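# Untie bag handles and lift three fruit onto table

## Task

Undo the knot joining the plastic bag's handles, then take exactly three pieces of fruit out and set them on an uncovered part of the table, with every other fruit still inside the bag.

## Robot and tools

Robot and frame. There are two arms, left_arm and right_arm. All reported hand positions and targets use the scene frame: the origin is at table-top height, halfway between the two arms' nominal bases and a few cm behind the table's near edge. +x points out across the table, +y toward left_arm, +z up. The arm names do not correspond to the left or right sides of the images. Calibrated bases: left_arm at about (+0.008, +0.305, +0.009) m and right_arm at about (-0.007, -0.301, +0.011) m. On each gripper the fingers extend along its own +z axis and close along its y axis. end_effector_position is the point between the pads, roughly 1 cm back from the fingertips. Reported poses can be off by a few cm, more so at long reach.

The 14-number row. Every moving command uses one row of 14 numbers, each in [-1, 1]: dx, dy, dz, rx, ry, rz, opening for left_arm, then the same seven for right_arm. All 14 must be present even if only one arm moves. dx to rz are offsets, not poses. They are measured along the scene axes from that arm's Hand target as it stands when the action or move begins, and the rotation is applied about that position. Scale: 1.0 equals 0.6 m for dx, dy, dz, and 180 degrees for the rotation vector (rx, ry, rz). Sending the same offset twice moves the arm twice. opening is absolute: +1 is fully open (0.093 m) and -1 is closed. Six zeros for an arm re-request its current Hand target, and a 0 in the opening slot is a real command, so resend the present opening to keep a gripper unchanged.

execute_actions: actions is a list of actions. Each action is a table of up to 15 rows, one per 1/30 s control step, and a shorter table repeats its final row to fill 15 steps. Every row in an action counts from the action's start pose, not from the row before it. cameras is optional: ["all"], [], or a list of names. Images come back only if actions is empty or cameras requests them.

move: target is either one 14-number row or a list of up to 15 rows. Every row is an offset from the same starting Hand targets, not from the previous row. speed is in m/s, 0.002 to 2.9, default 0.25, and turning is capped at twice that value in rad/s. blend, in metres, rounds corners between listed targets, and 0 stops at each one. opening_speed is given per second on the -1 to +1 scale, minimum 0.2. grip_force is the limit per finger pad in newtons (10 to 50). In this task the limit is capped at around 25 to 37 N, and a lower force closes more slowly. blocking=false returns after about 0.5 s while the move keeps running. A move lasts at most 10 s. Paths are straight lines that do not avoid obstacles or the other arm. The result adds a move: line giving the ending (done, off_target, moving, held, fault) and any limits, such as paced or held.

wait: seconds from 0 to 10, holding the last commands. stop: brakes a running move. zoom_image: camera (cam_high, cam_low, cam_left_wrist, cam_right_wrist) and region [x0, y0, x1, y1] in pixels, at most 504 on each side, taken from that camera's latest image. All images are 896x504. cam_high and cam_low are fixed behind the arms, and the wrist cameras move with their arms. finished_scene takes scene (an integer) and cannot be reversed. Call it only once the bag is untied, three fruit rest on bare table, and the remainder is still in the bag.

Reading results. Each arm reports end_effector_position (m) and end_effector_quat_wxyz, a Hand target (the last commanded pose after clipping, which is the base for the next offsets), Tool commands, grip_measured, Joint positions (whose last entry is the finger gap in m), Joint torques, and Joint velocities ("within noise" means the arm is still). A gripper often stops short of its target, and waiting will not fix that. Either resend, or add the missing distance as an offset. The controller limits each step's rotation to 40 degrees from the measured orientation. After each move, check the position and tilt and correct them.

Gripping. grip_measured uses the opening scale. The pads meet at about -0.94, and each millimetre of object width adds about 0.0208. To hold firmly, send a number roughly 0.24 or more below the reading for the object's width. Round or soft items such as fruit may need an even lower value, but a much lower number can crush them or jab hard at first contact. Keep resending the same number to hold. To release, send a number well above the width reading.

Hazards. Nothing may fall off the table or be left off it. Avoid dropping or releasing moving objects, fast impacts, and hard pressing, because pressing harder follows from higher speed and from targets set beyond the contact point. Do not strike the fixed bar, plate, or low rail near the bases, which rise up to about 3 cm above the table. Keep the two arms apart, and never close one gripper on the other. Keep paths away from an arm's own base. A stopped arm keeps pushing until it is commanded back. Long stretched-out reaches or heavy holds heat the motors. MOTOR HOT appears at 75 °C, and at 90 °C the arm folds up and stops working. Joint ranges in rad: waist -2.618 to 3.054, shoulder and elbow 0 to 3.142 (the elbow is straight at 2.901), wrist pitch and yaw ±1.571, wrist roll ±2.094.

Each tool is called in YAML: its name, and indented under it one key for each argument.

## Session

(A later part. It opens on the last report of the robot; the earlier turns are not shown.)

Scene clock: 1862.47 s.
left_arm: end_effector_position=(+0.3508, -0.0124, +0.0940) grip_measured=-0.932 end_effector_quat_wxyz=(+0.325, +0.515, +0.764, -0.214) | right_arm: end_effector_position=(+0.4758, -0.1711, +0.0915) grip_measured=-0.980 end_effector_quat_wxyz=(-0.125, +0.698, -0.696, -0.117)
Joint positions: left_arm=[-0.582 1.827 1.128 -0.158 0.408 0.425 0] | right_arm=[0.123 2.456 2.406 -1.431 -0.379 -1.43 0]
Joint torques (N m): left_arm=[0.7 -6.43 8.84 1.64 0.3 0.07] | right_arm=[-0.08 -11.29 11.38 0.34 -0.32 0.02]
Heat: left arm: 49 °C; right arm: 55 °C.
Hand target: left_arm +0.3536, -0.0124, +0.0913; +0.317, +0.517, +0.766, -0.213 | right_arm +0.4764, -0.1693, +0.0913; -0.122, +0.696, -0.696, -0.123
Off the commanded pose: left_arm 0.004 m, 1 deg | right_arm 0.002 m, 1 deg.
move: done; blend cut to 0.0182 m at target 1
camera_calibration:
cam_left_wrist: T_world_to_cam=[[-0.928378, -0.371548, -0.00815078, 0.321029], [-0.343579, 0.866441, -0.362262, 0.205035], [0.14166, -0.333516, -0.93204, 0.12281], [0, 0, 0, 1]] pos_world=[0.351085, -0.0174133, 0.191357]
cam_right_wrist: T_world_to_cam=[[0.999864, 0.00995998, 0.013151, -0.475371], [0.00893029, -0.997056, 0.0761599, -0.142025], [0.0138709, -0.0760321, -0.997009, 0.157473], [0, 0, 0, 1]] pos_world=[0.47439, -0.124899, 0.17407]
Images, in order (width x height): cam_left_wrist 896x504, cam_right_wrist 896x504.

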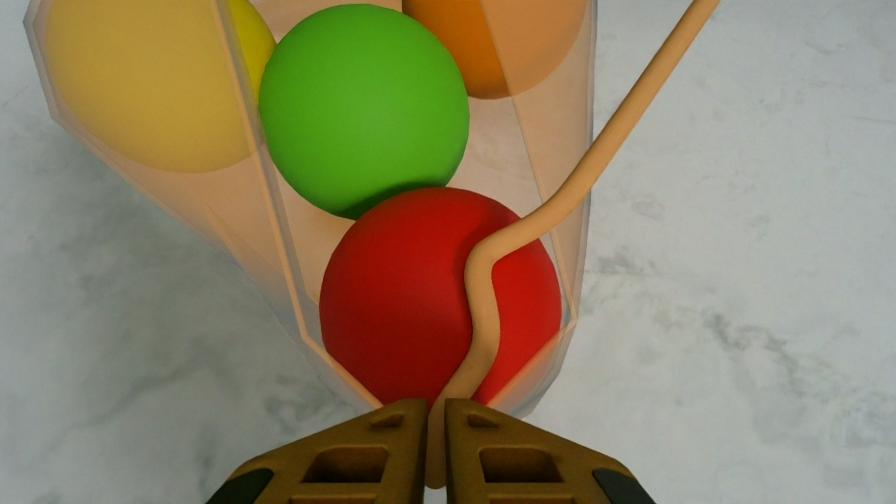

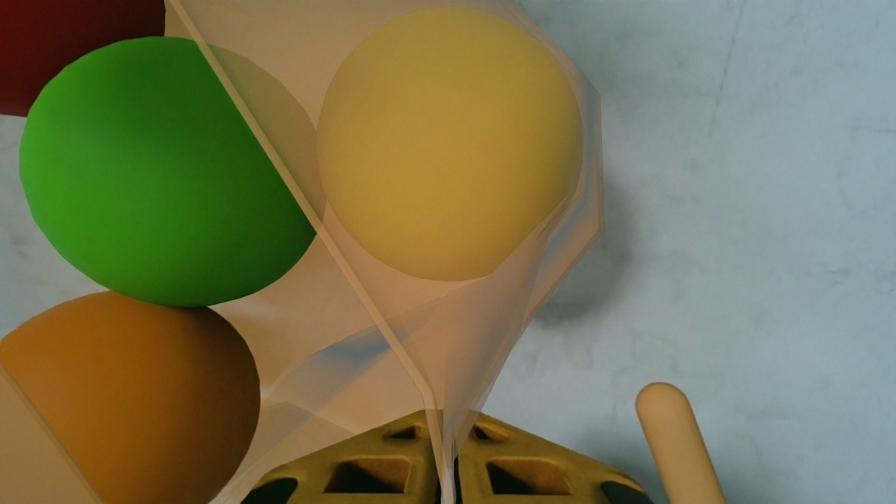

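move:
  target: [0,0,0,0,0,0,-1,0.05,0.08,0.01,0,0,0,-1]
  speed: 0.08
  cameras: ["cam_right_wrist","cam_left_wrist"]

Scene clock: 1871.03 s.
left_arm: end_effector_position=(+0.3508, -0.0124, +0.0940) grip_measured=-0.932 end_effector_quat_wxyz=(+0.325, +0.515, +0.764, -0.214) | right_arm: end_effector_position=(+0.5017, -0.1218, +0.0978) grip_measured=-0.980 end_effector_quat_wxyz=(-0.156, +0.692, -0.697, -0.104)
Joint positions: left_arm=[-0.582 1.827 1.128 -0.158 0.408 0.425 0] | right_arm=[0.208 2.668 2.834 -1.539 -0.379 -1.312 0]
Joint torques (N m): left_arm=[0.69 -6.49 8.73 1.65 0.3 0.06] | right_arm=[-0.27 -12.04 11.15 0.86 -0.28 0.09]
Heat: left arm: 49 °C; right arm: 56 °C.
Hand target: left_arm +0.3536, -0.0124, +0.0913; +0.317, +0.517, +0.766, -0.213 | right_arm +0.5063, -0.1213, +0.0973; -0.123, +0.697, -0.696, -0.123
Off the commanded pose: left_arm 0.004 m, 1 deg | right_arm 0.005 m, 4 deg.
elbow stopped short (right arm): the move would have taken joint 3 (elbow) straighter than the controller allows.
move: off_target (right_arm)
camera_calibration:
cam_left_wrist: T_world_to_cam=[[-0.928378, -0.371548, -0.00815078, 0.321029], [-0.343579, 0.866441, -0.362262, 0.205035], [0.14166, -0.333516, -0.93204, 0.12281], [0, 0, 0, 1]] pos_world=[0.351085, -0.0174133, 0.191357]
cam_right_wrist: T_world_to_cam=[[0.997114, -0.011805, 0.0749958, -0.509204], [-0.0155845, -0.998627, 0.0500126, -0.0789132], [0.0743024, -0.051037, -0.995929, 0.139786], [0, 0, 0, 1]] pos_world=[0.496118, -0.0776817, 0.181352]
Images, in order (width x height): cam_left_wrist 896x504, cam_right_wrist 896x504.

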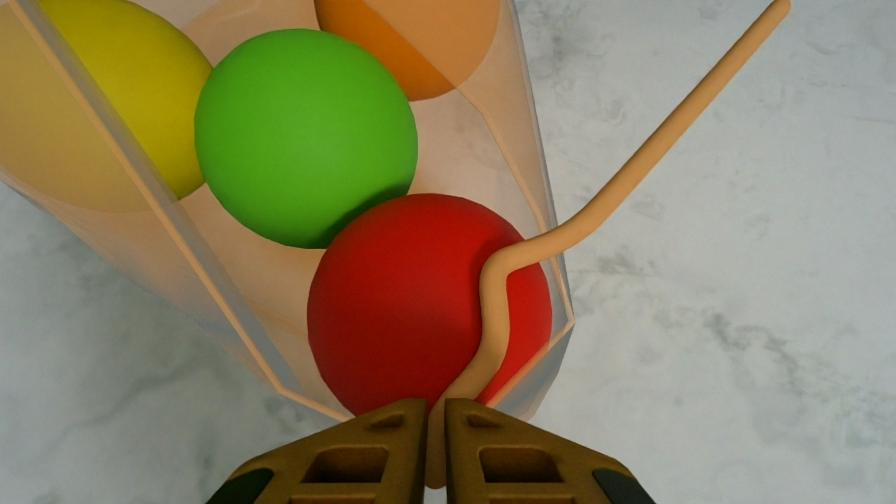

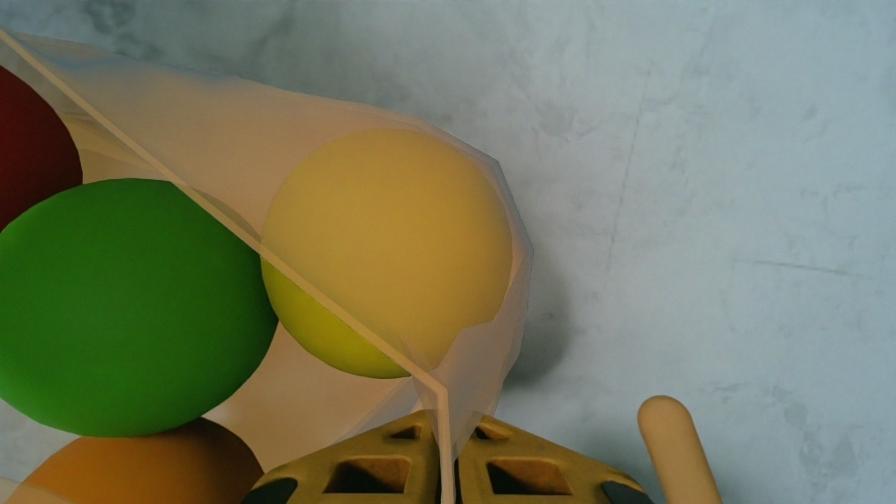

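move:
  target:
    - [0.08,-0.04,0.02,0,0,0,-1,0.0,0.0,-0.05,0,0,0,-1]
    - [0.08,-0.04,0.02,0,0,0,-1,0.0,0.0,-0.05,0,0,0,-0.75]
    - [0.08,-0.04,0.02,0,0,0,-1,0.0,-0.03,0.15,0,0,0,-0.75]
  speed: 0.08
  opening_speed: 0.4
  cameras: ["cam_right_wrist","cam_left_wrist"]

Scene clock: 1904.43 s.
left_arm: end_effector_position=(+0.3975, -0.0373, +0.1068) grip_measured=-0.932 end_effector_quat_wxyz=(+0.324, +0.515, +0.764, -0.214) | right_arm: end_effector_position=(+0.5062, -0.1349, +0.1553) grip_measured=-0.752 end_effector_quat_wxyz=(-0.204, +0.679, -0.702, -0.075)
Joint positions: left_arm=[-0.567 1.994 1.417 -0.287 0.417 0.439 0] | right_arm=[0.177 2.559 2.838 -1.54 -0.385 -1.293 0.009]
Joint torques (N m): left_arm=[0.85 -7.64 9.07 1.64 0.32 0.07] | right_arm=[-1.25 -17.5 10.77 0.94 -0.38 0.13]
Heat: left arm: 49 °C; right arm: 57 °C.
Hand target: left_arm +0.4014, -0.0364, +0.1030; +0.317, +0.517, +0.766, -0.213 | right_arm +0.5063, -0.1393, +0.1874; -0.122, +0.697, -0.696, -0.122
Off the commanded pose: left_arm 0.005 m, 1 deg | right_arm 0.032 m, 11 deg.
elbow stopped short (right arm): the move would have taken joint 3 (elbow) straighter than the controller allows.
move: off_target (right_arm)
camera_calibration:
cam_left_wrist: T_world_to_cam=[[-0.928844, -0.370393, -0.00757481, 0.355338], [-0.343057, 0.867652, -0.359848, 0.246908], [0.139858, -0.331645, -0.93298, 0.120601], [0, 0, 0, 1]] pos_world=[0.39789, -0.0426189, 0.20406]
cam_right_wrist: T_world_to_cam=[[0.982651, -0.0591191, 0.175791, -0.532833], [-0.0629121, -0.99789, 0.0160774, -0.0654475], [0.17447, -0.0268579, -0.984296, 0.146827], [0, 0, 0, 1]] pos_world=[0.493854, -0.0928665, 0.239241]
Images, in order (width x height): cam_left_wrist 896x504, cam_right_wrist 896x504.

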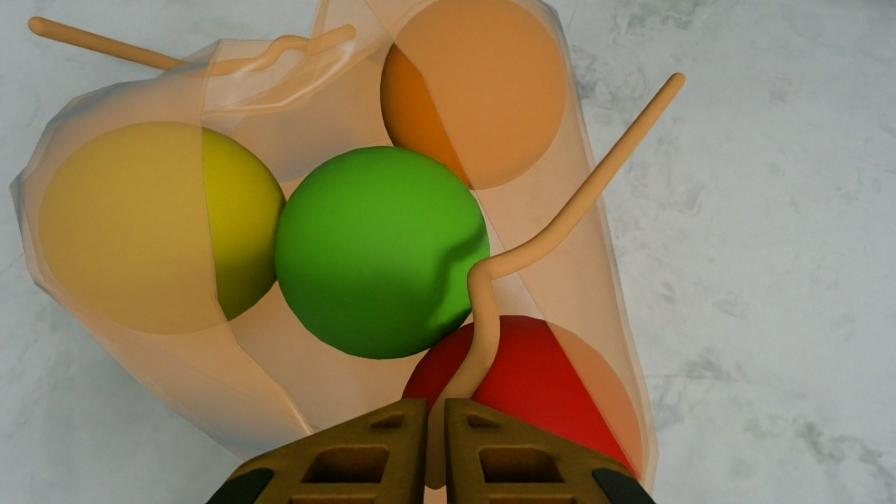

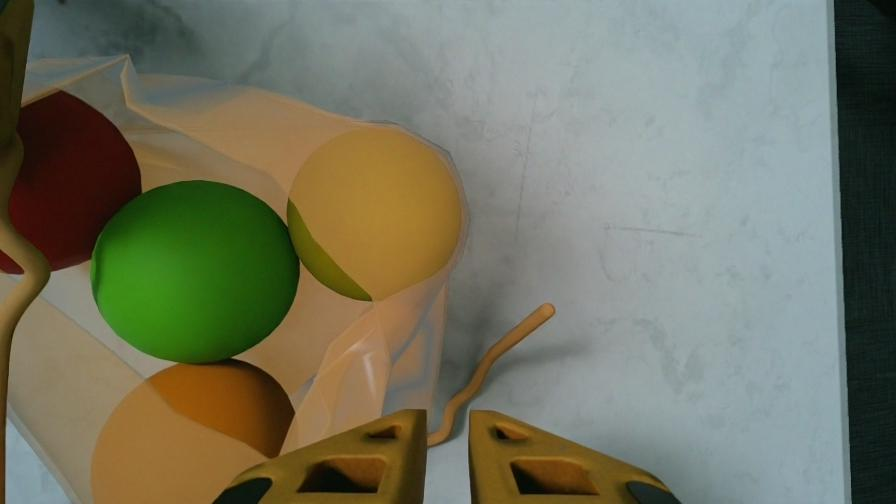

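move:
  target:
    - [0.0,0.0,-0.02,0,0,0,-1,-0.05,-0.05,0.05,0,0,0,-0.75]
    - [0.0,0.0,-0.02,0,0,0,-0.6,-0.05,-0.05,0.05,0,0,0,-0.75]
    - [-0.06,0.15,0.13,0,0,0,-0.6,-0.05,-0.05,0.05,0,0,0,-0.75]
  speed: 0.1
  opening_speed: 0.4
  cameras: ["cam_right_wrist","cam_left_wrist"]

Scene clock: 1931.83 s.
left_arm: end_effector_position=(+0.3714, +0.0499, +0.1785) grip_measured=-0.602 end_effector_quat_wxyz=(+0.321, +0.515, +0.767, -0.212) | right_arm: end_effector_position=(+0.4849, -0.1639, +0.1981) grip_measured=-0.752 end_effector_quat_wxyz=(-0.211, +0.676, -0.703, -0.067)
Joint positions: left_arm=[-0.4 1.708 1.353 -0.583 0.517 0.586 0.016] | right_arm=[0.121 2.39 2.693 -1.562 -0.395 -1.339 0.009]
Joint torques (N m): left_arm=[0.55 -8.8 6.54 1.47 0.41 0.06] | right_arm=[-1.22 -16.77 6.3 0.88 -0.36 -0.06]
Heat: left arm: 52 °C; right arm: 56 °C.
Hand target: left_arm +0.3655, +0.0535, +0.1811; +0.317, +0.517, +0.766, -0.213 | right_arm +0.4763, -0.1694, +0.2174; -0.122, +0.696, -0.696, -0.122
Off the commanded pose: left_arm 0.007 m, 1 deg | right_arm 0.022 m, 12 deg.
elbow stopped short (right arm): the move would have taken joint 3 (elbow) straighter than the controller allows.
joint sent to its limit (right arm) — joint 4 (wrist pitch), lower limit. The joint targets are off in orientation, not in position.
move: off_target (right_arm); target 2's new opening was sent with left_arm's hand 0.011 m and 1 deg from that target
camera_calibration:
cam_left_wrist: T_world_to_cam=[[-0.927668, -0.373364, -0.00559981, 0.363458], [-0.347636, 0.869023, -0.352062, 0.188221], [0.136314, -0.32465, -0.93596, 0.221556], [0, 0, 0, 1]] pos_world=[0.3724, 0.0440618, 0.275668]
cam_right_wrist: T_world_to_cam=[[0.978273, -0.069537, 0.195311, -0.524606], [-0.0739823, -0.997138, 0.0155491, -0.0908305], [0.19367, -0.0296608, -0.980618, 0.181389], [0, 0, 0, 1]] pos_world=[0.471358, -0.12167, 0.281747]
Images, in order (width x height): cam_left_wrist 896x504, cam_right_wrist 896x504.

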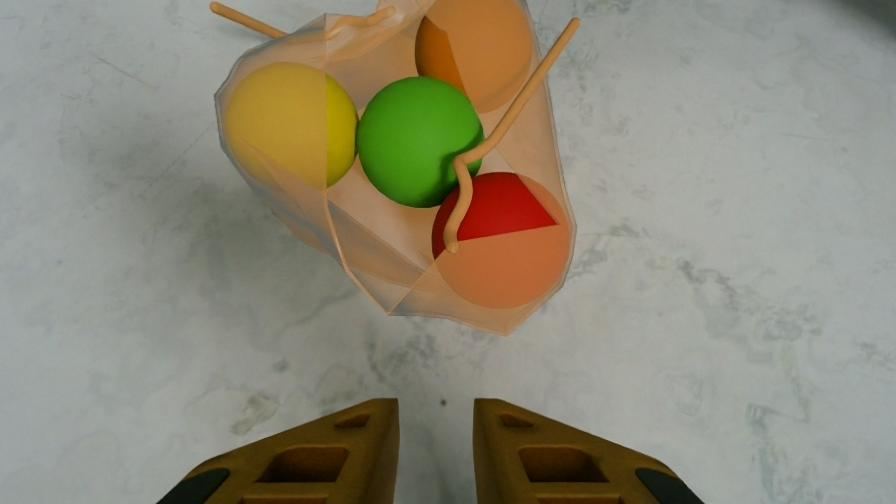

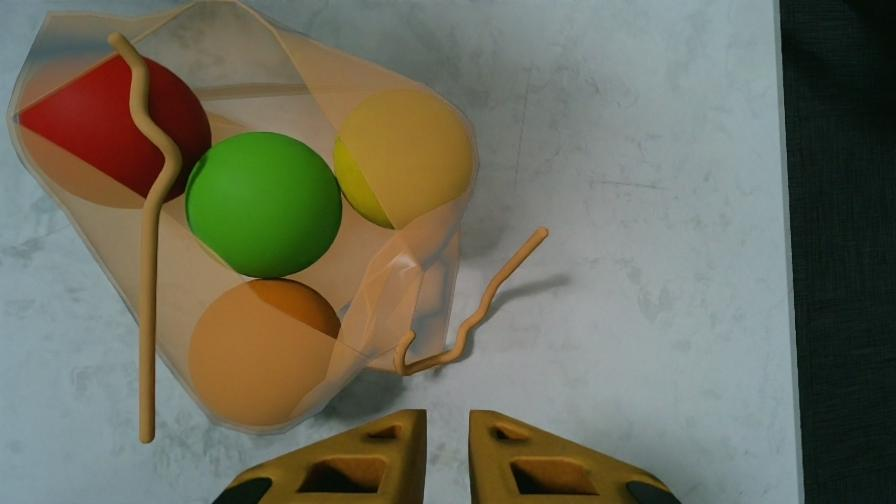

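move:
  target: [-0.1925,0.194,0.02,0,0,0,-0.6,-0.093,0.115,-0.1,0.0006,0,-0.3543,0.78]
  speed: 0.2
  cameras: ["cam_right_wrist","cam_left_wrist"]

Scene clock: 1955.97 s.
left_arm: end_effector_position=(+0.2568, +0.1684, +0.1970) grip_measured=-0.602 end_effector_quat_wxyz=(+0.324, +0.517, +0.764, -0.208) | right_arm: end_effector_position=(+0.4211, -0.0998, +0.1402) grip_measured=+0.778 end_effector_quat_wxyz=(+0.145, -0.227, +0.962, +0.042)
Joint positions: left_arm=[-0.098 1.185 0.995 -0.916 0.672 0.902 0.016] | right_arm=[0.403 2.02 1.881 -1.089 -0.057 -0.039 0.083]
Joint torques (N m): left_arm=[0.73 -4.19 5.67 1.17 0.53 0.04] | right_arm=[0.21 -15.05 7.19 1.42 0.16 0.1]
Heat: left arm: 54 °C; right arm: 55 °C.
Hand target: left_arm +0.2499, +0.1699, +0.1931; +0.317, +0.517, +0.766, -0.213 | right_arm +0.4206, -0.1004, +0.1574; +0.169, -0.223, +0.959, +0.040
Off the commanded pose: left_arm 0.008 m, 1 deg | right_arm 0.017 m, 3 deg.
move: off_target (right_arm)
camera_calibration:
cam_left_wrist: T_world_to_cam=[[-0.928418, -0.371119, -0.0176416, 0.303518], [-0.341292, 0.870641, -0.354266, 0.050478], [0.146834, -0.322886, -0.934978, 0.289773], [0, 0, 0, 1]] pos_world=[0.25647, 0.162256, 0.294168]
cam_right_wrist: T_world_to_cam=[[0.456904, -0.889442, -0.0114522, -0.279755], [-0.882785, -0.45499, 0.116935, 0.349821], [-0.109218, -0.0433183, -0.993074, 0.266774], [0, 0, 0, 1]] pos_world=[0.465775, -0.0781049, 0.220816]
Images, in order (width x height): cam_left_wrist 896x504, cam_right_wrist 896x504.

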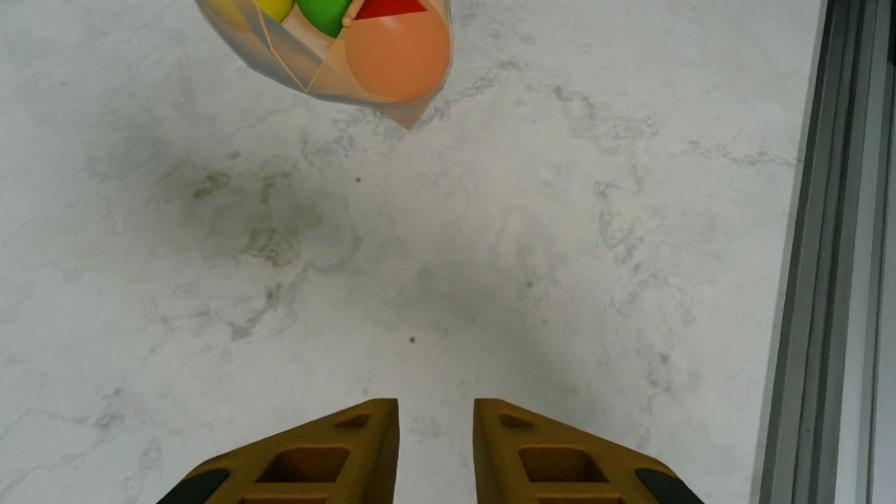

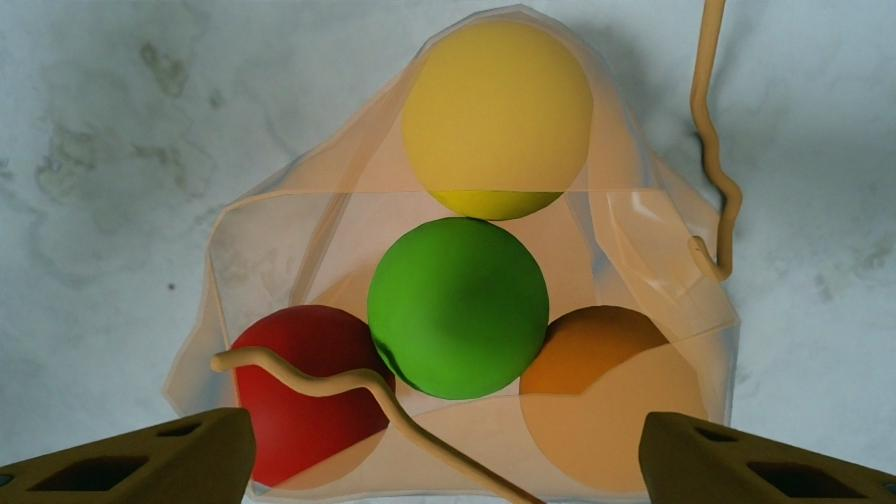

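move:
  target: [0,0,0,0,0,0,-0.6,0.021,-0.001,-0.135,0,0,0,0.75]
  speed: 0.12
  cameras: ["cam_right_wrist"]

Scene clock: 1973.27 s.
left_arm: end_effector_position=(+0.2568, +0.1684, +0.1970) grip_measured=-0.602 end_effector_quat_wxyz=(+0.324, +0.517, +0.764, -0.208) | right_arm: end_effector_position=(+0.4318, -0.0969, +0.0851) grip_measured=+0.752 end_effector_quat_wxyz=(+0.173, -0.227, +0.957, +0.047)
Joint positions: left_arm=[-0.098 1.185 0.995 -0.916 0.672 0.902 0.016] | right_arm=[0.403 2.025 1.652 -0.798 -0.057 -0.039 0.081]
Joint torques (N m): left_arm=[0.7 -4.07 5.68 1.18 0.54 0.07] | right_arm=[-0.53 -9.62 7.42 1.56 0.1 0.04]
Heat: left arm: 50 °C; right arm: 55 °C.
Hand target: left_arm +0.2500, +0.1699, +0.1931; +0.317, +0.517, +0.766, -0.213 | right_arm +0.4332, -0.1010, +0.0764; +0.169, -0.223, +0.959, +0.040
Off the commanded pose: left_arm 0.008 m, 1 deg | right_arm 0.010 m, 1 deg.
move: done
camera_calibration:
cam_right_wrist: T_world_to_cam=[[0.458556, -0.88863, -0.00793472, -0.283569], [-0.886809, -0.458156, 0.0605179, 0.373212], [-0.0574134, -0.0207143, -0.998136, 0.193645], [0, 0, 0, 1]] pos_world=[0.472118, -0.0769876, 0.168448]
Images, in order (width x height): cam_right_wrist 896x504.

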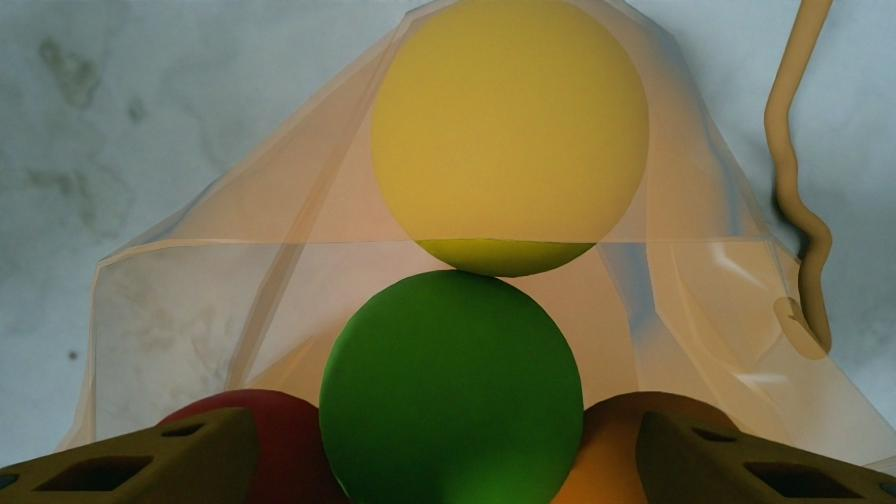

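move:
  target: [0,0,0,0,0,0,-0.6,0.0,-0.005,-0.072,0,0,0,0.75]
  speed: 0.06
  cameras: ["cam_right_wrist"]

Scene clock: 1983.57 s.
left_arm: end_effector_position=(+0.2568, +0.1684, +0.1970) grip_measured=-0.602 end_effector_quat_wxyz=(+0.324, +0.517, +0.764, -0.208) | right_arm: end_effector_position=(+0.4453, -0.0919, +0.0592) grip_measured=+0.752 end_effector_quat_wxyz=(+0.208, -0.227, +0.950, +0.053)
Joint positions: left_arm=[-0.098 1.185 0.995 -0.916 0.672 0.902 0.016] | right_arm=[0.403 2.048 1.554 -0.604 -0.057 -0.039 0.081]
Joint torques (N m): left_arm=[0.75 -4.11 5.74 1.18 0.54 0.09] | right_arm=[-0.76 -8.13 6.02 1.22 0.13 -0.06]
Heat: left arm: 48 °C; right arm: 55 °C.
Hand target: left_arm +0.2500, +0.1699, +0.1931; +0.317, +0.517, +0.766, -0.213 | right_arm +0.4332, -0.1040, +0.0333; +0.170, -0.223, +0.959, +0.040
Off the commanded pose: left_arm 0.008 m, 1 deg | right_arm 0.031 m, 5 deg.
move: off_target (right_arm)
camera_calibration:
cam_right_wrist: T_world_to_cam=[[0.460678, -0.887563, -0.00281554, -0.286708], [-0.887521, -0.460619, -0.0117046, 0.393442], [0.00909164, 0.00789089, -0.999928, 0.141778], [0, 0, 0, 1]] pos_world=[0.479979, -0.0743638, 0.145565]
Images, in order (width x height): cam_right_wrist 896x504.

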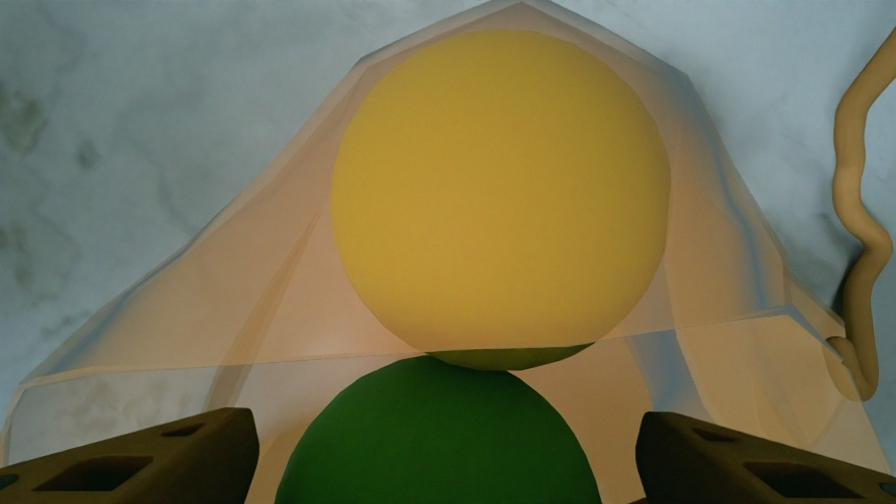

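move:
  target: [0,0,0,0,0,0,-0.6,-0.012,-0.008,-0.025,0,0,0,0.75]
  speed: 0.06
  cameras: ["cam_right_wrist"]

Scene clock: 1994.20 s.
left_arm: end_effector_position=(+0.2568, +0.1684, +0.1970) grip_measured=-0.602 end_effector_quat_wxyz=(+0.324, +0.517, +0.764, -0.208) | right_arm: end_effector_position=(+0.4423, -0.0938, +0.0433) grip_measured=+0.752 end_effector_quat_wxyz=(+0.213, -0.227, +0.949, +0.054)
Joint positions: left_arm=[-0.098 1.185 0.995 -0.916 0.672 0.902 0.016] | right_arm=[0.403 2.048 1.483 -0.523 -0.057 -0.039 0.081]
Joint torques (N m): left_arm=[0.7 -4.07 5.76 1.18 0.53 0.06] | right_arm=[-0.9 -8.7 5.42 1.11 0.06 -0.03]
Heat: left arm: 47 °C; right arm: 54 °C.
Hand target: left_arm +0.2500, +0.1699, +0.1931; +0.317, +0.517, +0.766, -0.213 | right_arm +0.4261, -0.1088, +0.0183; +0.170, -0.223, +0.959, +0.040
Off the commanded pose: left_arm 0.008 m, 1 deg | right_arm 0.033 m, 5 deg.
move: off_target (right_arm)
camera_calibration:
cam_right_wrist: T_world_to_cam=[[0.461476, -0.887151, -0.00143496, -0.287439], [-0.886953, -0.461338, -0.0219271, 0.389799], [0.0187906, 0.0113916, -0.999759, 0.121949], [0, 0, 0, 1]] pos_world=[0.476089, -0.0765613, 0.130054]
Images, in order (width x height): cam_right_wrist 896x504.

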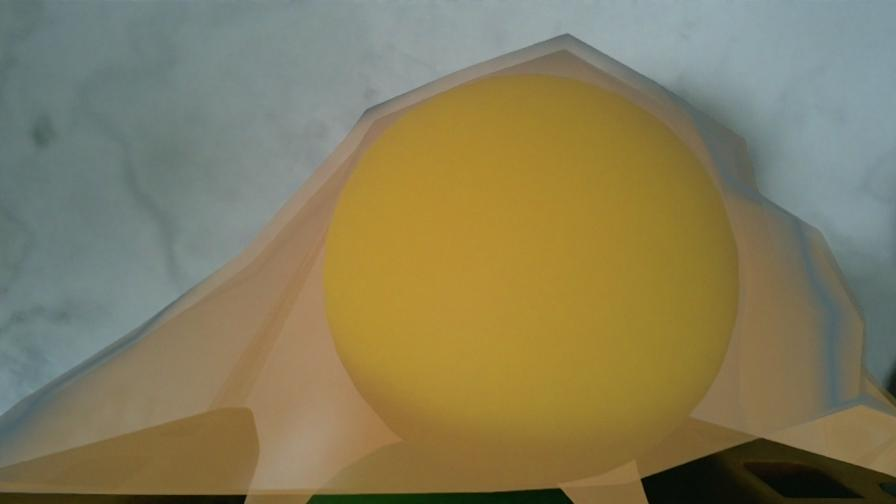

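move:
  target: [0,0,0,0,0,0,-0.6,-0.015,0.0,0.22,0,0,0,0.75]
  speed: 0.15
  cameras: ["cam_right_wrist"]

Scene clock: 2019.97 s.
left_arm: end_effector_position=(+0.2568, +0.1684, +0.1970) grip_measured=-0.602 end_effector_quat_wxyz=(+0.324, +0.517, +0.764, -0.208) | right_arm: end_effector_position=(+0.4131, -0.1038, +0.1275) grip_measured=+0.752 end_effector_quat_wxyz=(+0.149, -0.227, +0.961, +0.042)
Joint positions: left_arm=[-0.098 1.185 0.995 -0.916 0.672 0.902 0.016] | right_arm=[0.403 1.972 1.759 -1.006 -0.057 -0.04 0.081]
Joint torques (N m): left_arm=[0.66 -4.08 5.64 1.17 0.53 0.07] | right_arm=[-1.09 -13.24 11.86 1.05 0.09 -0.07]
Heat: left arm: 45 °C; right arm: 53 °C.
Hand target: left_arm +0.2500, +0.1699, +0.1931; +0.317, +0.517, +0.766, -0.213 | right_arm +0.4170, -0.1088, +0.1501; +0.169, -0.223, +0.959, +0.040
Off the commanded pose: left_arm 0.008 m, 1 deg | right_arm 0.024 m, 2 deg.
move: off_target (right_arm)
camera_calibration:
cam_right_wrist: T_world_to_cam=[[0.457638, -0.889082, -0.0100565, -0.280256], [-0.883278, -0.455889, 0.109472, 0.343383], [-0.101914, -0.0412159, -0.993939, 0.250434], [0, 0, 0, 1]] pos_world=[0.457081, -0.0823039, 0.208507]
Images, in order (width x height): cam_right_wrist 896x504.

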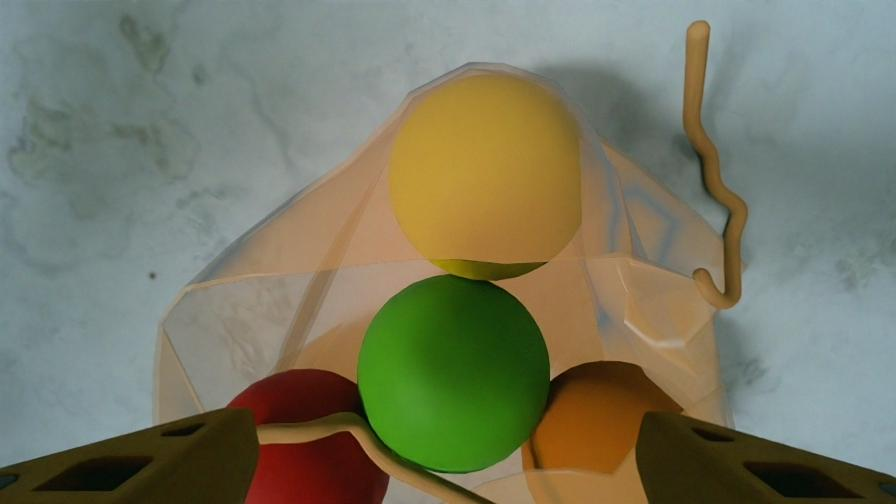

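move:
  target: [0,0,0,0,0,0,-0.6,-0.022,-0.0095,-0.1935,0,0,0,0.75]
  speed: 0.12
  cameras: ["cam_right_wrist"]

Scene clock: 2032.97 s.
left_arm: end_effector_position=(+0.2568, +0.1684, +0.1970) grip_measured=-0.602 end_effector_quat_wxyz=(+0.324, +0.517, +0.764, -0.208) | right_arm: end_effector_position=(+0.4177, -0.1031, +0.0505) grip_measured=+0.752 end_effector_quat_wxyz=(+0.199, -0.224, +0.953, +0.055)
Joint positions: left_arm=[-0.098 1.185 0.995 -0.916 0.672 0.902 0.016] | right_arm=[0.403 1.963 1.395 -0.547 -0.063 -0.03 0.081]
Joint torques (N m): left_arm=[0.73 -4.1 5.67 1.17 0.54 0.06] | right_arm=[-0.36 -9.47 5.23 1.2 0.12 -0.07]
Heat: left arm: 44 °C; right arm: 57 °C.
Hand target: left_arm +0.2500, +0.1699, +0.1931; +0.317, +0.517, +0.766, -0.213 | right_arm +0.4039, -0.1145, +0.0342; +0.169, -0.223, +0.959, +0.040
Off the commanded pose: left_arm 0.008 m, 1 deg | right_arm 0.024 m, 4 deg.
move: off_target (right_arm)
camera_calibration:
cam_right_wrist: T_world_to_cam=[[0.45554, -0.890122, -0.0129094, -0.281596], [-0.890161, -0.455624, 0.00440967, 0.36442], [-0.009807, 0.00948271, -0.999907, 0.141437], [0, 0, 0, 1]] pos_world=[0.454058, -0.0859571, 0.136182]
Images, in order (width x height): cam_right_wrist 896x504.

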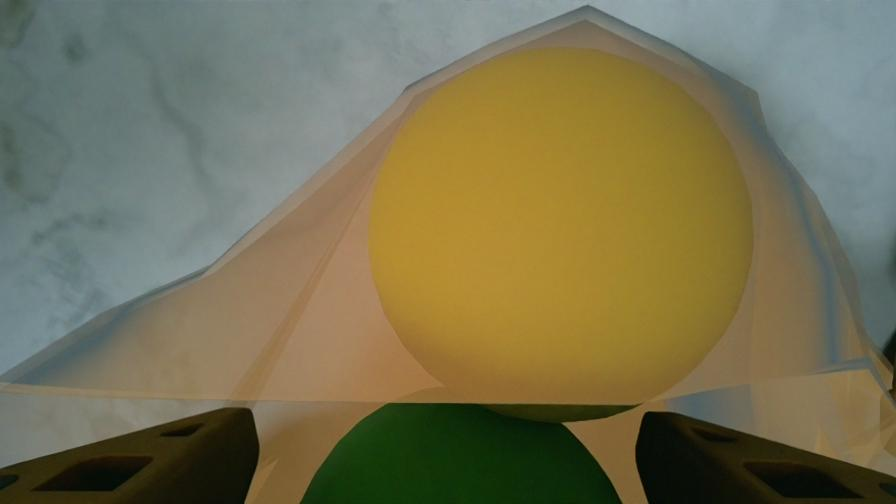

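move:
  target: [0,0,0,0,0,0,-0.6,0.02,0.0,0.25,0,0,0,0.75]
  speed: 0.2
  cameras: ["cam_right_wrist","cam_high","cam_low"]

Scene clock: 2094.50 s.
left_arm: end_effector_position=(+0.2568, +0.1684, +0.1970) grip_measured=-0.602 end_effector_quat_wxyz=(+0.324, +0.517, +0.764, -0.208) | right_arm: end_effector_position=(+0.4124, -0.1086, +0.1760) grip_measured=+0.752 end_effector_quat_wxyz=(+0.164, -0.226, +0.959, +0.045)
Joint positions: left_arm=[-0.098 1.185 0.995 -0.916 0.672 0.902 0.016] | right_arm=[0.388 1.943 1.9 -1.144 -0.063 -0.05 0.081]
Joint torques (N m): left_arm=[0.73 -4.07 5.68 1.18 0.53 0.06] | right_arm=[-1.02 -9.84 11.86 1.09 0.1 -0.08]
Heat: left arm: 42 °C; right arm: 52 °C.
Hand target: left_arm +0.2500, +0.1699, +0.1931; +0.317, +0.517, +0.766, -0.213 | right_arm +0.4158, -0.1144, +0.1842; +0.169, -0.224, +0.959, +0.040
Off the commanded pose: left_arm 0.008 m, 1 deg | right_arm 0.011 m, 1 deg.
move: off_target (right_arm)
camera_calibration:
cam_right_wrist: T_world_to_cam=[[0.456094, -0.889874, -0.0101369, -0.283103], [-0.886907, -0.455453, 0.0771919, 0.342442], [-0.0733079, -0.0262162, -0.996965, 0.288747], [0, 0, 0, 1]] pos_world=[0.454003, -0.0883898, 0.258568]
Images, in order (width x height): cam_high 896x504, cam_low 896x504, cam_right_wrist 896x504.

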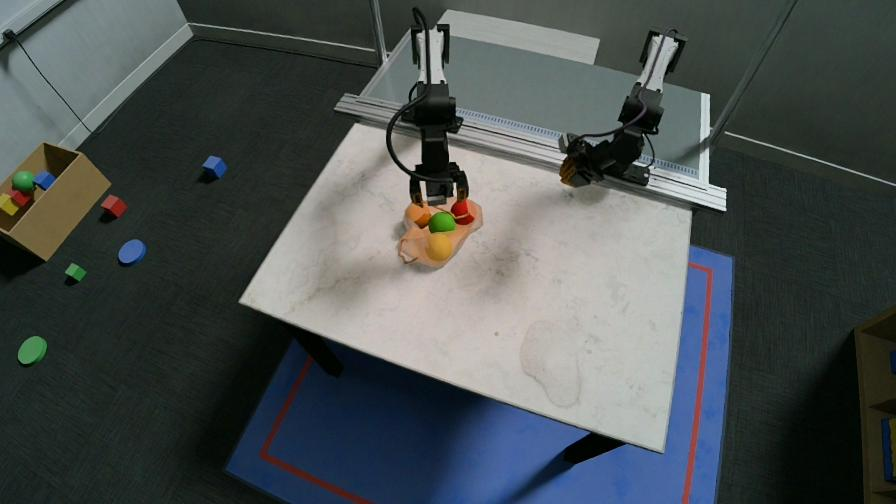

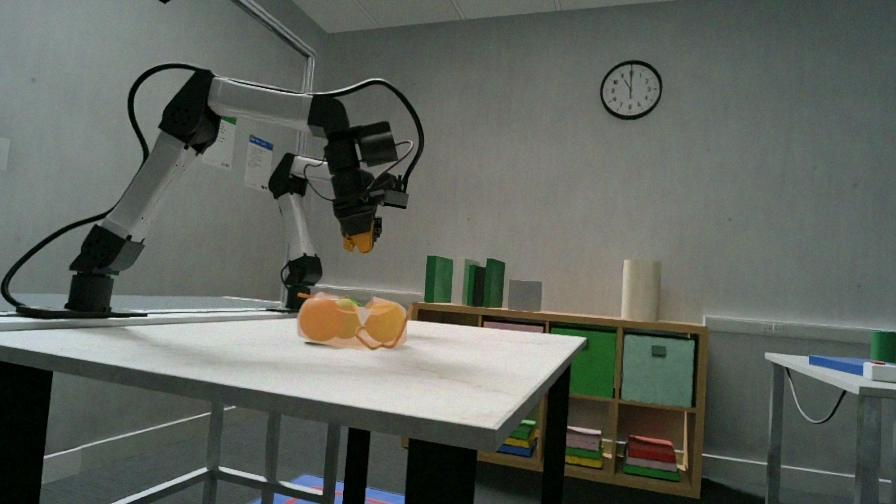

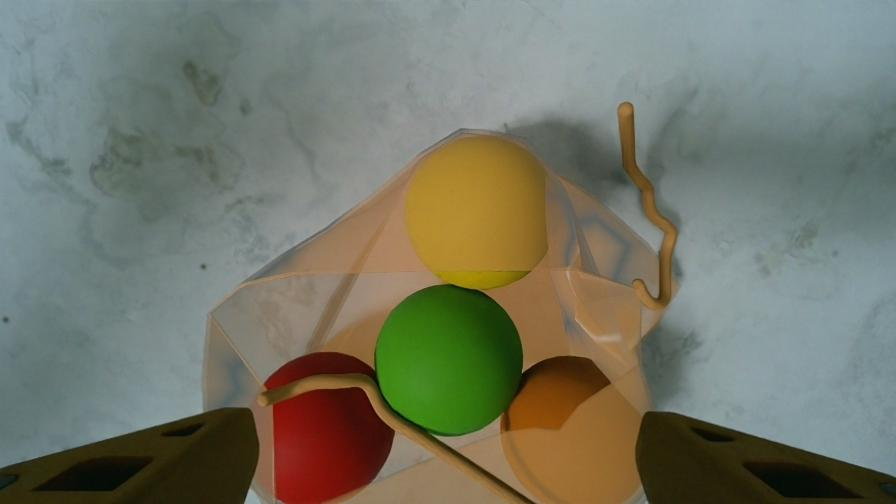

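move:
  target: [0,0,0,0,0,0,-0.6,-0.0217,0.0,-0.083,-0.0246,0.0498,0,0.74]
  speed: 0.15
  cameras: ["cam_right_wrist"]

Scene clock: 2132.50 s.
left_arm: end_effector_position=(+0.2568, +0.1684, +0.1970) grip_measured=-0.602 end_effector_quat_wxyz=(+0.324, +0.517, +0.764, -0.208) | right_arm: end_effector_position=(+0.4007, -0.1148, +0.1298) grip_measured=+0.742 end_effector_quat_wxyz=(+0.084, -0.226, +0.970, +0.027)
Joint positions: left_arm=[-0.098 1.185 0.995 -0.916 0.672 0.902 0.016] | right_arm=[0.392 2.041 1.9 -1.213 -0.053 -0.05 0.081]
Joint torques (N m): left_arm=[0.76 -4.03 5.72 1.2 0.53 0.05] | right_arm=[0.28 -9.57 11.9 0.7 0.12 0.03]
Heat: left arm: 42 °C; right arm: 60 °C.
Hand target: left_arm +0.2500, +0.1699, +0.1931; +0.317, +0.517, +0.766, -0.213 | right_arm +0.4028, -0.1144, +0.1343; +0.085, -0.226, +0.970, +0.020
Off the commanded pose: left_arm 0.008 m, 1 deg | right_arm 0.005 m, 1 deg.
move: done
camera_calibration:
cam_right_wrist: T_world_to_cam=[[0.451378, -0.892249, -0.0122543, -0.281918], [-0.864752, -0.440773, 0.240674, 0.304435], [-0.220142, -0.0980378, -0.970529, 0.288813], [0, 0, 0, 1]] pos_world=[0.454092, -0.0890397, 0.203577]
Images, in order (width x height): cam_right_wrist 896x504.

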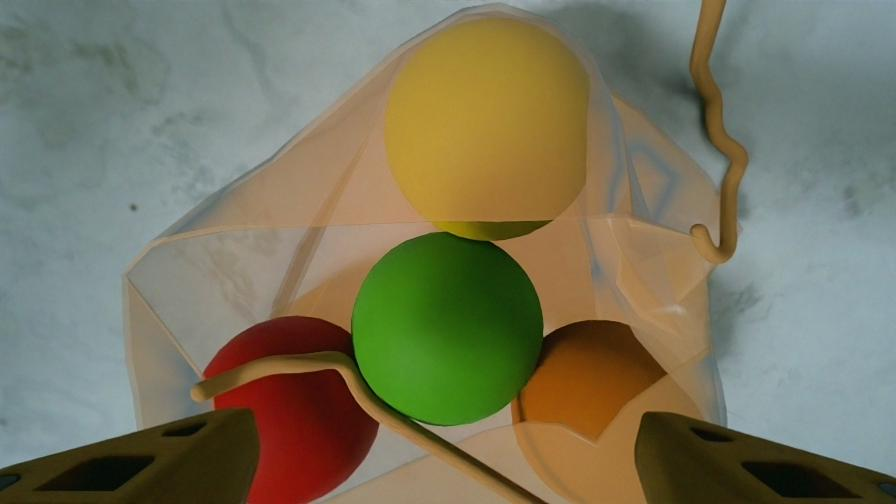

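move:
  target: [0,0,0,0,0,0,-0.6,-0.008,-0.004,-0.168,0,0,0,0.74]
  speed: 0.1
  cameras: ["cam_right_wrist","cam_low"]

Scene clock: 2147.37 s.
left_arm: end_effector_position=(+0.2568, +0.1684, +0.1970) grip_measured=-0.602 end_effector_quat_wxyz=(+0.324, +0.517, +0.764, -0.208) | right_arm: end_effector_position=(+0.4038, -0.1141, +0.0468) grip_measured=+0.742 end_effector_quat_wxyz=(+0.101, -0.228, +0.968, +0.029)
Joint positions: left_arm=[-0.098 1.185 0.995 -0.916 0.672 0.902 0.016] | right_arm=[0.398 2.059 1.588 -0.85 -0.05 -0.047 0.081]
Joint torques (N m): left_arm=[0.69 -4.08 5.68 1.17 0.53 0.06] | right_arm=[0.21 -9.02 6.45 1.11 0.12 0.09]
Heat: left arm: 41 °C; right arm: 60 °C.
Hand target: left_arm +0.2500, +0.1699, +0.1931; +0.317, +0.517, +0.766, -0.213 | right_arm +0.3980, -0.1168, +0.0335; +0.085, -0.226, +0.970, +0.020
Off the commanded pose: left_arm 0.008 m, 1 deg | right_arm 0.015 m, 2 deg.
move: off_target (right_arm)
camera_calibration:
cam_right_wrist: T_world_to_cam=[[0.454539, -0.890689, -0.0081913, -0.284942], [-0.870326, -0.446066, 0.208705, 0.330613], [-0.189545, -0.0877355, -0.977944, 0.198139], [0, 0, 0, 1]] pos_world=[0.454814, -0.0889359, 0.122435]
Images, in order (width x height): cam_low 896x504, cam_right_wrist 896x504.

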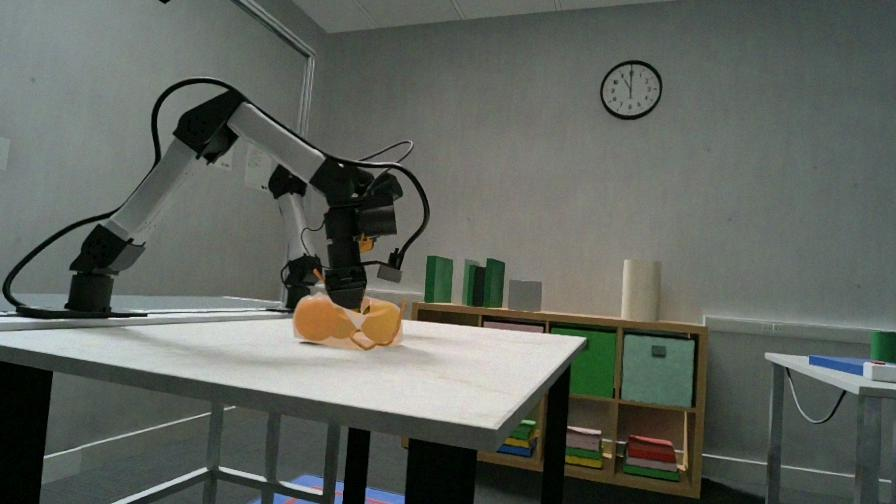

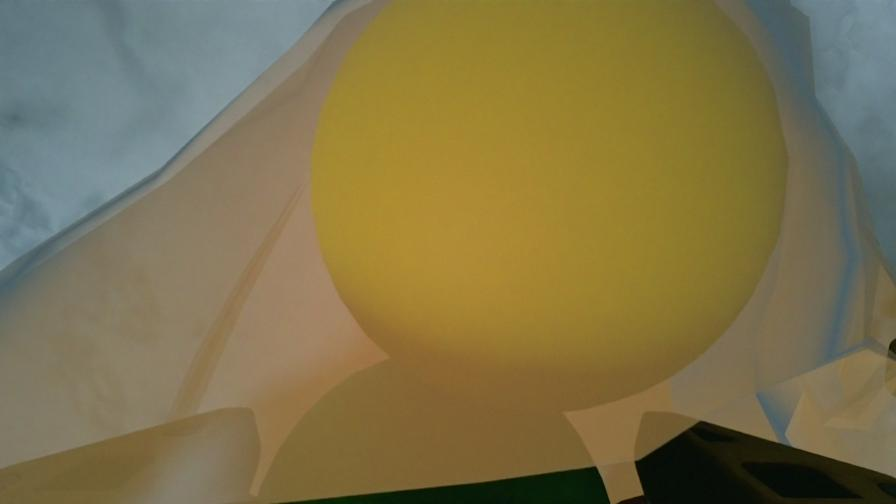

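move:
  target: [0,0,0,0,0,0,-0.6,-0.022,-0.01,-0.02,0,0,0,0.74]
  speed: 0.1
  cameras: ["cam_right_wrist"]

Scene clock: 2163.10 s.
left_arm: end_effector_position=(+0.2568, +0.1684, +0.1970) grip_measured=-0.602 end_effector_quat_wxyz=(+0.324, +0.517, +0.764, -0.208) | right_arm: end_effector_position=(+0.3904, -0.1208, +0.0208) grip_measured=+0.742 end_effector_quat_wxyz=(+0.087, -0.227, +0.970, +0.026)
Joint positions: left_arm=[-0.098 1.185 0.995 -0.916 0.672 0.902 0.016] | right_arm=[0.398 2.059 1.485 -0.776 -0.05 -0.045 0.081]
Joint torques (N m): left_arm=[0.75 -4.11 5.68 1.18 0.54 0.07] | right_arm=[0.18 -12.05 5.78 1 0.14 0.06]
Heat: left arm: 41 °C; right arm: 57 °C.
Hand target: left_arm +0.2500, +0.1699, +0.1931; +0.317, +0.517, +0.766, -0.213 | right_arm +0.3849, -0.1228, +0.0215; +0.085, -0.226, +0.970, +0.020
Off the commanded pose: left_arm 0.008 m, 1 deg | right_arm 0.006 m, 1 deg.
move: done
camera_calibration:
cam_right_wrist: T_world_to_cam=[[0.452171, -0.891875, -0.00999656, -0.284217], [-0.86552, -0.441461, 0.236618, 0.319407], [-0.215447, -0.0983397, -0.971551, 0.178365], [0, 0, 0, 1]] pos_world=[0.443396, -0.0949407, 0.0948718]
Images, in order (width x height): cam_right_wrist 896x504.

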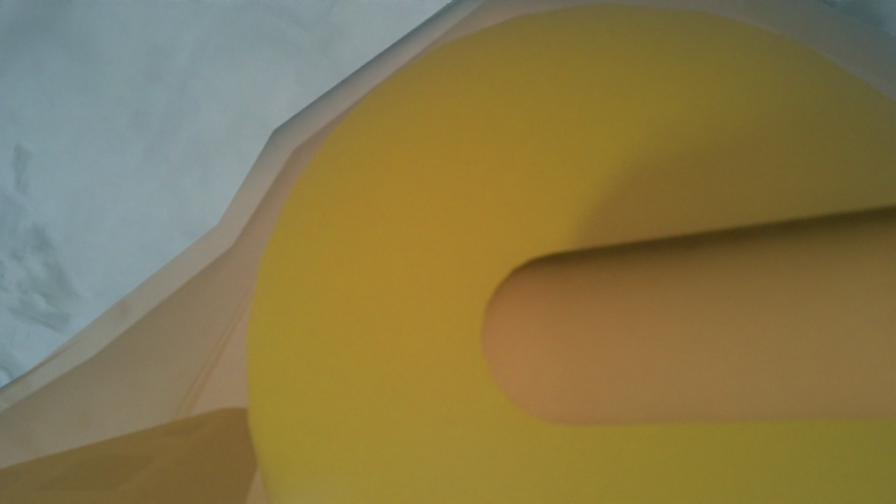

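move:
  target: [0,0,0,0,0,0,-0.6,0.0,0.0,0.008,0,0,0,0.12]
  speed: 0.05
  opening_speed: 0.4
  cameras: ["cam_right_wrist","cam_low"]

Scene clock: 2174.80 s.
left_arm: end_effector_position=(+0.2568, +0.1684, +0.1970) grip_measured=-0.602 end_effector_quat_wxyz=(+0.324, +0.517, +0.764, -0.208) | right_arm: end_effector_position=(+0.3904, -0.1208, +0.0208) grip_measured=+0.199 end_effector_quat_wxyz=(+0.087, -0.226, +0.970, +0.026)
Joint positions: left_arm=[-0.098 1.185 0.995 -0.916 0.672 0.902 0.016] | right_arm=[0.398 2.059 1.485 -0.776 -0.049 -0.045 0.055]
Joint torques (N m): left_arm=[0.72 -4.08 5.68 1.17 0.53 0.06] | right_arm=[0.17 -12.83 7.08 0.8 0.1 0.08]
Heat: left arm: 41 °C; right arm: 55 °C.
Hand target: left_arm +0.2500, +0.1699, +0.1931; +0.317, +0.517, +0.766, -0.213 | right_arm +0.3849, -0.1228, +0.0263; +0.085, -0.226, +0.970, +0.020
Off the commanded pose: left_arm 0.008 m, 1 deg | right_arm 0.008 m, 1 deg.
move: done
camera_calibration:
cam_right_wrist: T_world_to_cam=[[0.451755, -0.89209, -0.00965179, -0.284086], [-0.865761, -0.440982, 0.236626, 0.319558], [-0.215348, -0.0985406, -0.971553, 0.178302], [0, 0, 0, 1]] pos_world=[0.443395, -0.0949403, 0.0948719]
Images, in order (width x height): cam_low 896x504, cam_right_wrist 896x504.

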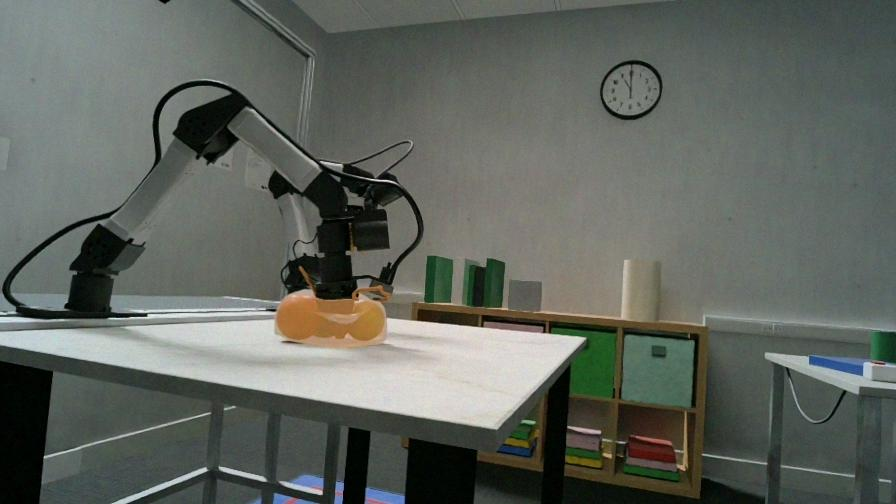

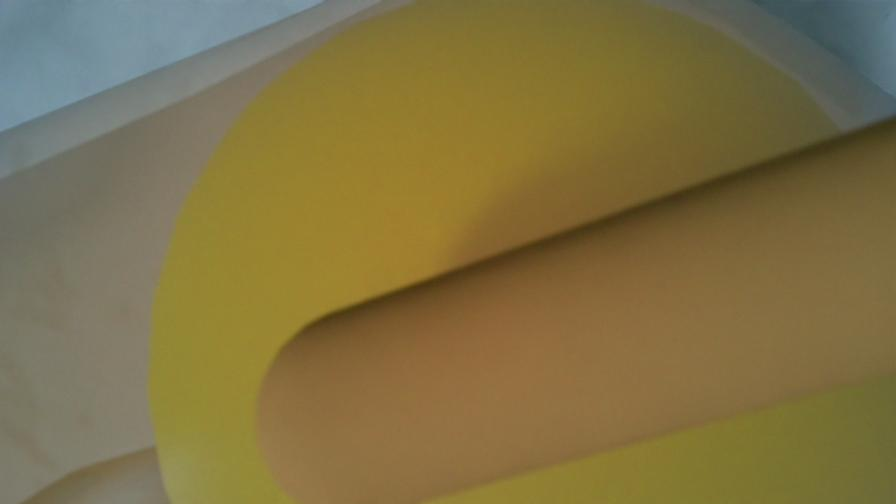

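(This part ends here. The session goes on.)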